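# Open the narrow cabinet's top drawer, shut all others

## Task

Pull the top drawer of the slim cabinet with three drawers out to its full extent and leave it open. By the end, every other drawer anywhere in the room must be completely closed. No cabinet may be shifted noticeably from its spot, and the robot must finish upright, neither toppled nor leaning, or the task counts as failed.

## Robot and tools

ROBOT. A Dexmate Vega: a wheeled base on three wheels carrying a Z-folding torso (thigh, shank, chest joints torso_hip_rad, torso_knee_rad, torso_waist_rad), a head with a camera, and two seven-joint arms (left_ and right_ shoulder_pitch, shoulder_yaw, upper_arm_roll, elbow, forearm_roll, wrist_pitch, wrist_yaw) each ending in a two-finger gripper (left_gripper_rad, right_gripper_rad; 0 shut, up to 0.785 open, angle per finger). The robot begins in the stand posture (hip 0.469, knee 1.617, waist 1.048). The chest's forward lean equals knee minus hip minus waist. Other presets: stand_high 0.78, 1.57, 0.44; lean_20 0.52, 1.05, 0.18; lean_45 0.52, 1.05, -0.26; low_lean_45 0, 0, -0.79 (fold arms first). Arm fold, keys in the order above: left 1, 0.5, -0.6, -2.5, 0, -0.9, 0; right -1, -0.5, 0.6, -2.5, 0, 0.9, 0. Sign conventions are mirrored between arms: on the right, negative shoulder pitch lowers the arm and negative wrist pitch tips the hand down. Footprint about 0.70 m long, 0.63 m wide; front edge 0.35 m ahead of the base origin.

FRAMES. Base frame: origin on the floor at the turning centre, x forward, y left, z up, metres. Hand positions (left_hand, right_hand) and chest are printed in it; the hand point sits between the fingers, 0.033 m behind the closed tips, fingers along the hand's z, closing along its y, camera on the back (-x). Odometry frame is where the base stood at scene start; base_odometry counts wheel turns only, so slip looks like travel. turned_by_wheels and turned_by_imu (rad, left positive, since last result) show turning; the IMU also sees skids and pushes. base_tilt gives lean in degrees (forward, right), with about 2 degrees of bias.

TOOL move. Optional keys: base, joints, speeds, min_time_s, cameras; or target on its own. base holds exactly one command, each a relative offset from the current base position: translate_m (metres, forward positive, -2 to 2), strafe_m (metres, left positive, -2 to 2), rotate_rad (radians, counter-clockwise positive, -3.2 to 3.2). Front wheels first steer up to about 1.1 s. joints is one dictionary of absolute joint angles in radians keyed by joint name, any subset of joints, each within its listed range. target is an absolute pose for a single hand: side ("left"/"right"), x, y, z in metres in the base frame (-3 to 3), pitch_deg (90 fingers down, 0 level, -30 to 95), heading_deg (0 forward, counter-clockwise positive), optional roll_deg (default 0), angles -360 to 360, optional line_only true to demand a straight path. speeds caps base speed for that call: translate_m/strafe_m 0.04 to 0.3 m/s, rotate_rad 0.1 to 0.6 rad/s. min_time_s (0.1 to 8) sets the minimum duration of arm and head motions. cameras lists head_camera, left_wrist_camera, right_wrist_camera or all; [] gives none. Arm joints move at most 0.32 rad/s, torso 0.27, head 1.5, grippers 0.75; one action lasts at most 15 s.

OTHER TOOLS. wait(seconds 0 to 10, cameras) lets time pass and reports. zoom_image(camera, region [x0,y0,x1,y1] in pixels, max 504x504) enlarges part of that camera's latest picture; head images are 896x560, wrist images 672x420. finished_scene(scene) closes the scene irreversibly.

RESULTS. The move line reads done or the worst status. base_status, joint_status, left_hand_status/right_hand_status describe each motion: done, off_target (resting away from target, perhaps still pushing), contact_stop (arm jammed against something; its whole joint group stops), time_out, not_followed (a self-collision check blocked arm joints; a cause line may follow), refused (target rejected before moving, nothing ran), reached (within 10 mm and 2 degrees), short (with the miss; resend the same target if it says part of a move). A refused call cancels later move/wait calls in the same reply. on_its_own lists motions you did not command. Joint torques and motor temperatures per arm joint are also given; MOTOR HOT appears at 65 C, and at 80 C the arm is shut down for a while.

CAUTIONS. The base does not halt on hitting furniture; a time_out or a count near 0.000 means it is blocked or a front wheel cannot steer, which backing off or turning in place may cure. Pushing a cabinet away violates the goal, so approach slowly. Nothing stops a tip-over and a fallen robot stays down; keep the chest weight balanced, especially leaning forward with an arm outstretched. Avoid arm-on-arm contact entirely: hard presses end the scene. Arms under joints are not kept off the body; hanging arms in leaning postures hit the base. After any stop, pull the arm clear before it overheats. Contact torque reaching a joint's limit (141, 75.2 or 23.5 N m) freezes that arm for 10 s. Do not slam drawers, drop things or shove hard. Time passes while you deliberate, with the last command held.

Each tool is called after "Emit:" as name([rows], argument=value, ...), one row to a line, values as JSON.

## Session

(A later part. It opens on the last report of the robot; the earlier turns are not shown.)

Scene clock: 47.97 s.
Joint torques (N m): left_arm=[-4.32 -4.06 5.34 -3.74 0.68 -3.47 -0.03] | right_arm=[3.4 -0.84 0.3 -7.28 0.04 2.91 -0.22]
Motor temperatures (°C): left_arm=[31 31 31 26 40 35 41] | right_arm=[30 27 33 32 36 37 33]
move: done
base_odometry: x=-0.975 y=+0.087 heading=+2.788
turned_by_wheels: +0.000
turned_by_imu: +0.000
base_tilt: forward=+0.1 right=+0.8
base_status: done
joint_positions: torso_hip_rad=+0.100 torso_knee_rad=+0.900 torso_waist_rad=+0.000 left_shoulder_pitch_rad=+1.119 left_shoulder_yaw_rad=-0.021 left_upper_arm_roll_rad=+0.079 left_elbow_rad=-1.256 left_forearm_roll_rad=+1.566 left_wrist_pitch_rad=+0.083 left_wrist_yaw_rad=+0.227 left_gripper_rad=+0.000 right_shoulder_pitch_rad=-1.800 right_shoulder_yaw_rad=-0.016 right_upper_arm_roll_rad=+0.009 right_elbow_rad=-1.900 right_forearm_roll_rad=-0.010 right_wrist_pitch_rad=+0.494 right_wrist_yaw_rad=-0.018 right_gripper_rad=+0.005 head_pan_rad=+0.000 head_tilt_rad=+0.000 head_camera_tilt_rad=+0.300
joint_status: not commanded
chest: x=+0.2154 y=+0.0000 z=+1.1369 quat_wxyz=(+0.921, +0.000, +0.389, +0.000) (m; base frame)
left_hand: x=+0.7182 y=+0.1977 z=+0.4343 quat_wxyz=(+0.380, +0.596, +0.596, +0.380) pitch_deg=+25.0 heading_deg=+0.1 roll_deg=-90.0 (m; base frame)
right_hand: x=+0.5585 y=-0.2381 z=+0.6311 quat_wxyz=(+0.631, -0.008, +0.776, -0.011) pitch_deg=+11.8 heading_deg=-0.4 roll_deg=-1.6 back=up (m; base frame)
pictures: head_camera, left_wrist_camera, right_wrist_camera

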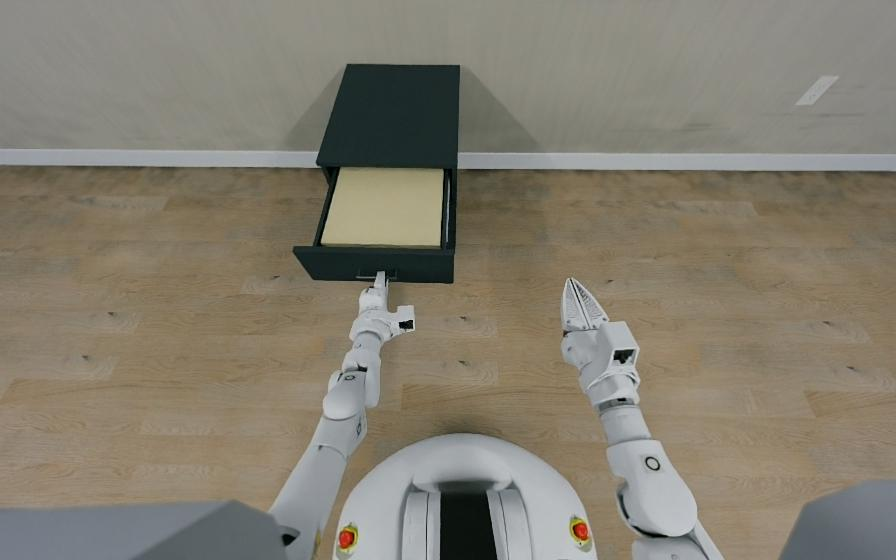

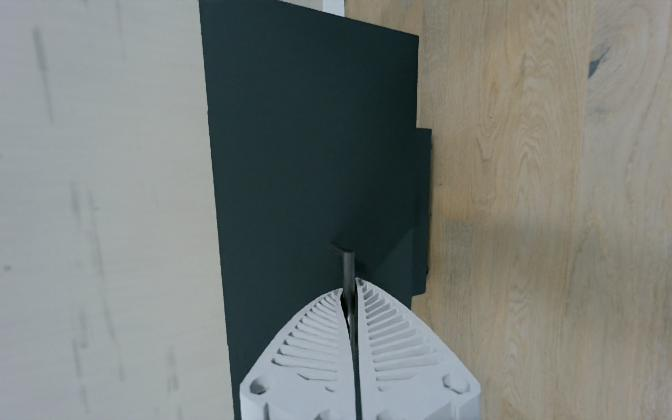

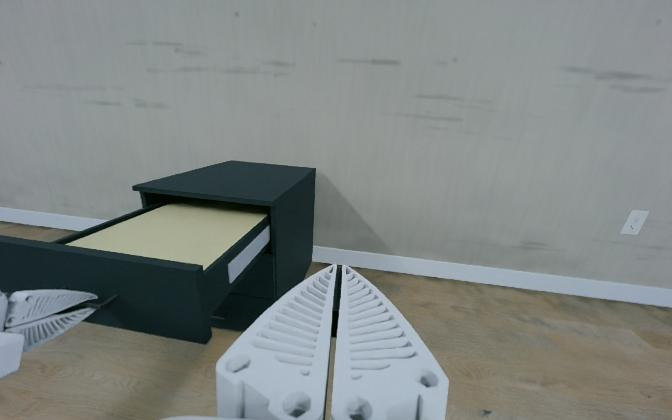

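Emit:
move(base={"translate_m":-0.04}, speeds={"translate_m":0.05}, cameras=["left_wrist_camera"])

Emit:
move(base={"translate_m":-0.03}, speeds={"translate_m":0.05}, cameras=["left_wrist_camera","head_camera"])

Scene clock: 49.87 s.
Joint torques (N m): left_arm=[-4.3 -1.84 5.15 -3.09 0.54 -2.54 -0.18] | right_arm=[3.19 -0.29 0.26 -7.47 0.04 3.31 -0.23]
Motor temperatures (°C): left_arm=[31 31 31 26 40 35 41] | right_arm=[30 27 33 32 36 37 33]
move: done
base_odometry: x=-0.938 y=+0.074 heading=+2.788
turned_by_wheels: -0.001
turned_by_imu: +0.000
base_tilt: forward=+0.0 right=+0.7
base_status: done
joint_positions: torso_hip_rad=+0.100 torso_knee_rad=+0.900 torso_waist_rad=+0.000 left_shoulder_pitch_rad=+1.119 left_shoulder_yaw_rad=-0.021 left_upper_arm_roll_rad=+0.079 left_elbow_rad=-1.256 left_forearm_roll_rad=+1.566 left_wrist_pitch_rad=+0.083 left_wrist_yaw_rad=+0.227 left_gripper_rad=+0.000 right_shoulder_pitch_rad=-1.800 right_shoulder_yaw_rad=-0.016 right_upper_arm_roll_rad=+0.009 right_elbow_rad=-1.900 right_forearm_roll_rad=-0.010 right_wrist_pitch_rad=+0.494 right_wrist_yaw_rad=-0.018 right_gripper_rad=+0.005 head_pan_rad=+0.000 head_tilt_rad=+0.000 head_camera_tilt_rad=+0.300
joint_status: not commanded
chest: x=+0.2154 y=+0.0000 z=+1.1369 quat_wxyz=(+0.921, +0.000, +0.389, +0.000) (m; base frame)
left_hand: x=+0.7182 y=+0.1976 z=+0.4343 quat_wxyz=(+0.380, +0.596, +0.596, +0.380) pitch_deg=+25.0 heading_deg=+0.1 roll_deg=-90.0 (m; base frame)
right_hand: x=+0.5585 y=-0.2381 z=+0.6311 quat_wxyz=(+0.631, -0.008, +0.776, -0.011) pitch_deg=+11.8 heading_deg=-0.4 roll_deg=-1.6 back=up (m; base frame)
pictures: left_wrist_camera

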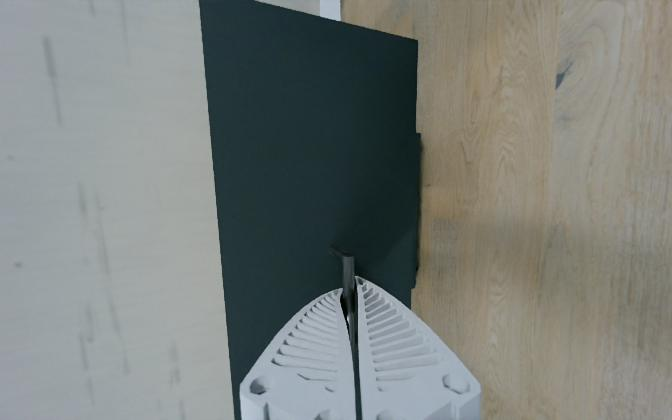

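Scene clock: 51.27 s.
Joint torques (N m): left_arm=[-3.42 -2.16 4.74 -2.55 0.47 -1.16 -0.77] | right_arm=[5.14 -2.19 0.77 -6.68 0.15 3.38 -0.23]
Motor temperatures (°C): left_arm=[31 31 31 26 40 35 41] | right_arm=[30 27 33 32 36 37 33]
move: done
base_odometry: x=-0.910 y=+0.063 heading=+2.787
turned_by_wheels: -0.001
turned_by_imu: -0.001
base_tilt: forward=+0.1 right=+0.8
base_status: done
joint_positions: torso_hip_rad=+0.100 torso_knee_rad=+0.900 torso_waist_rad=+0.000 left_shoulder_pitch_rad=+1.119 left_shoulder_yaw_rad=-0.021 left_upper_arm_roll_rad=+0.079 left_elbow_rad=-1.256 left_forearm_roll_rad=+1.566 left_wrist_pitch_rad=+0.083 left_wrist_yaw_rad=+0.227 left_gripper_rad=+0.000 right_shoulder_pitch_rad=-1.800 right_shoulder_yaw_rad=-0.016 right_upper_arm_roll_rad=+0.009 right_elbow_rad=-1.900 right_forearm_roll_rad=-0.010 right_wrist_pitch_rad=+0.494 right_wrist_yaw_rad=-0.018 right_gripper_rad=+0.005 head_pan_rad=+0.000 head_tilt_rad=+0.000 head_camera_tilt_rad=+0.300
joint_status: not commanded
chest: x=+0.2154 y=+0.0000 z=+1.1369 quat_wxyz=(+0.921, +0.000, +0.389, +0.000) (m; base frame)
left_hand: x=+0.7183 y=+0.1975 z=+0.4344 quat_wxyz=(+0.380, +0.596, +0.596, +0.381) pitch_deg=+24.9 heading_deg=+0.1 roll_deg=-90.0 (m; base frame)
right_hand: x=+0.5585 y=-0.2381 z=+0.6311 quat_wxyz=(+0.631, -0.008, +0.776, -0.011) pitch_deg=+11.8 heading_deg=-0.4 roll_deg=-1.6 back=up (m; base frame)
pictures: head_camera, left_wrist_camera

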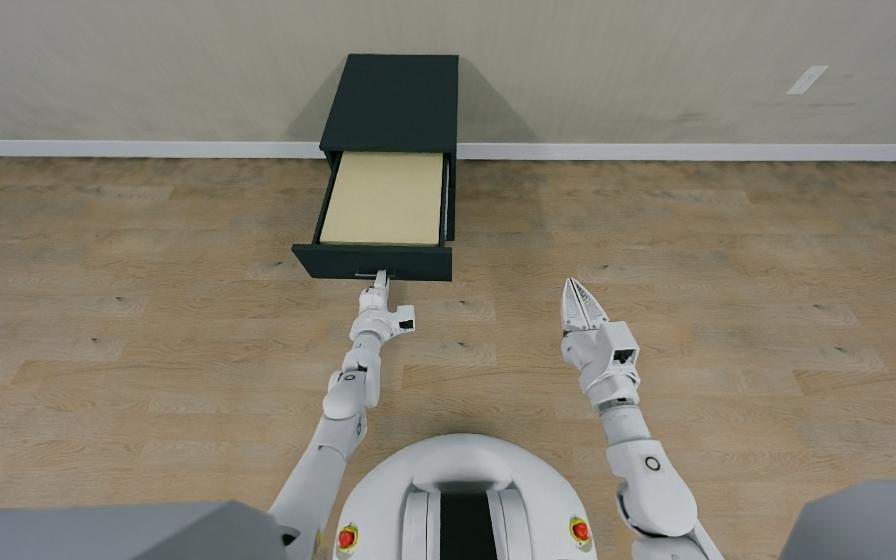

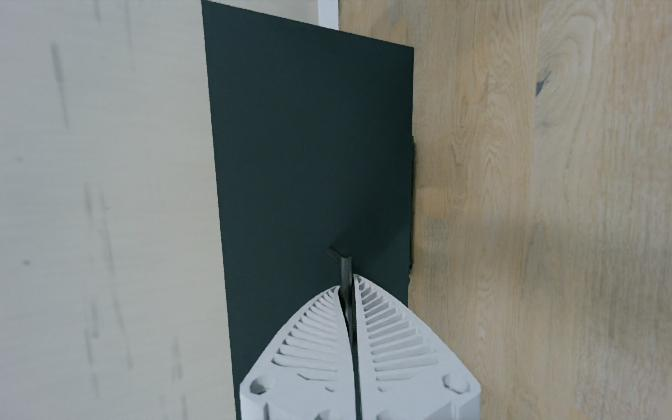

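Emit:
move(base={"translate_m":-0.03}, speeds={"translate_m":0.05}, cameras=["left_wrist_camera","head_camera"])

Scene clock: 52.77 s.
Joint torques (N m): left_arm=[-3.78 -3.87 2.42 -4.12 0.15 -0.5 0.84] | right_arm=[3.89 -2.23 0.69 -7.71 0.15 2.86 -0.16]
Motor temperatures (°C): left_arm=[31 31 31 26 40 35 41] | right_arm=[30 27 33 32 36 37 33]
move: done
base_odometry: x=-0.881 y=+0.053 heading=+2.786
turned_by_wheels: -0.001
turned_by_imu: -0.001
base_tilt: forward=+0.1 right=+0.8
base_status: done
joint_positions: torso_hip_rad=+0.100 torso_knee_rad=+0.900 torso_waist_rad=+0.000 left_shoulder_pitch_rad=+1.119 left_shoulder_yaw_rad=-0.021 left_upper_arm_roll_rad=+0.079 left_elbow_rad=-1.255 left_forearm_roll_rad=+1.566 left_wrist_pitch_rad=+0.082 left_wrist_yaw_rad=+0.226 left_gripper_rad=+0.000 right_shoulder_pitch_rad=-1.800 right_shoulder_yaw_rad=-0.016 right_upper_arm_roll_rad=+0.009 right_elbow_rad=-1.900 right_forearm_roll_rad=-0.010 right_wrist_pitch_rad=+0.494 right_wrist_yaw_rad=-0.018 right_gripper_rad=+0.005 head_pan_rad=+0.000 head_tilt_rad=+0.000 head_camera_tilt_rad=+0.300
joint_status: not commanded
chest: x=+0.2155 y=+0.0000 z=+1.1368 quat_wxyz=(+0.921, +0.000, +0.389, +0.000) (m; base frame)
left_hand: x=+0.7180 y=+0.1972 z=+0.4340 quat_wxyz=(+0.380, +0.596, +0.596, +0.380) pitch_deg=+25.0 heading_deg=+0.0 roll_deg=-90.0 (m; base frame)
right_hand: x=+0.5585 y=-0.2381 z=+0.6311 quat_wxyz=(+0.631, -0.008, +0.776, -0.011) pitch_deg=+11.8 heading_deg=-0.4 roll_deg=-1.6 back=up (m; base frame)
pictures: head_camera, left_wrist_camera

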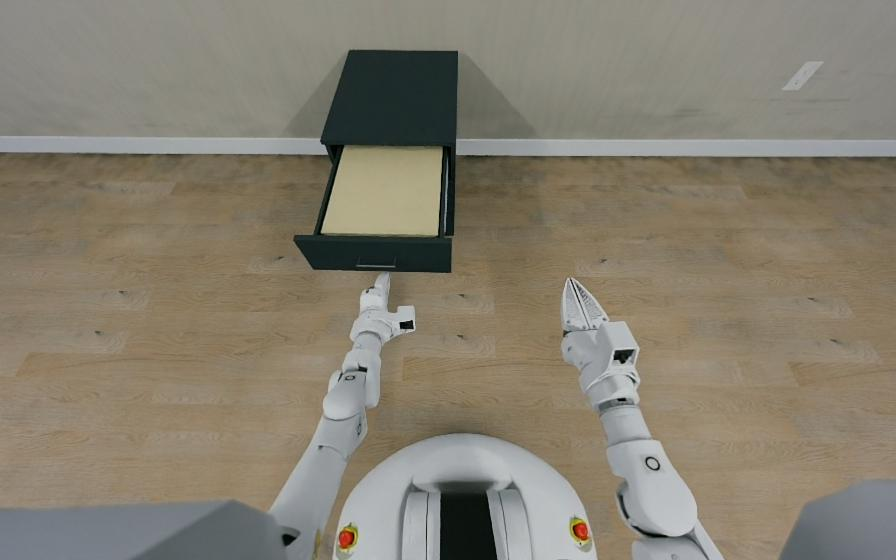

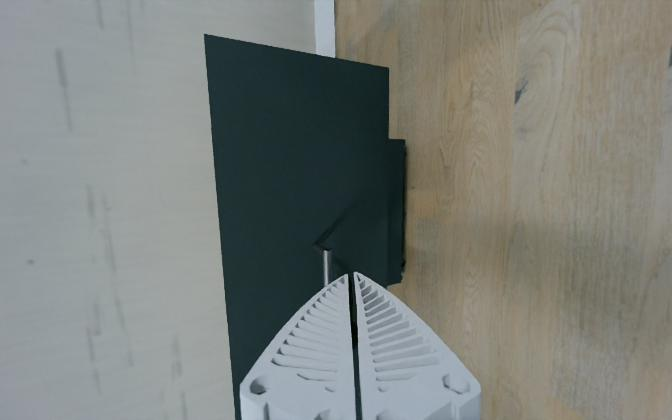

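Emit:
finished_scene(scene=2)

The scene is finished: the task was done.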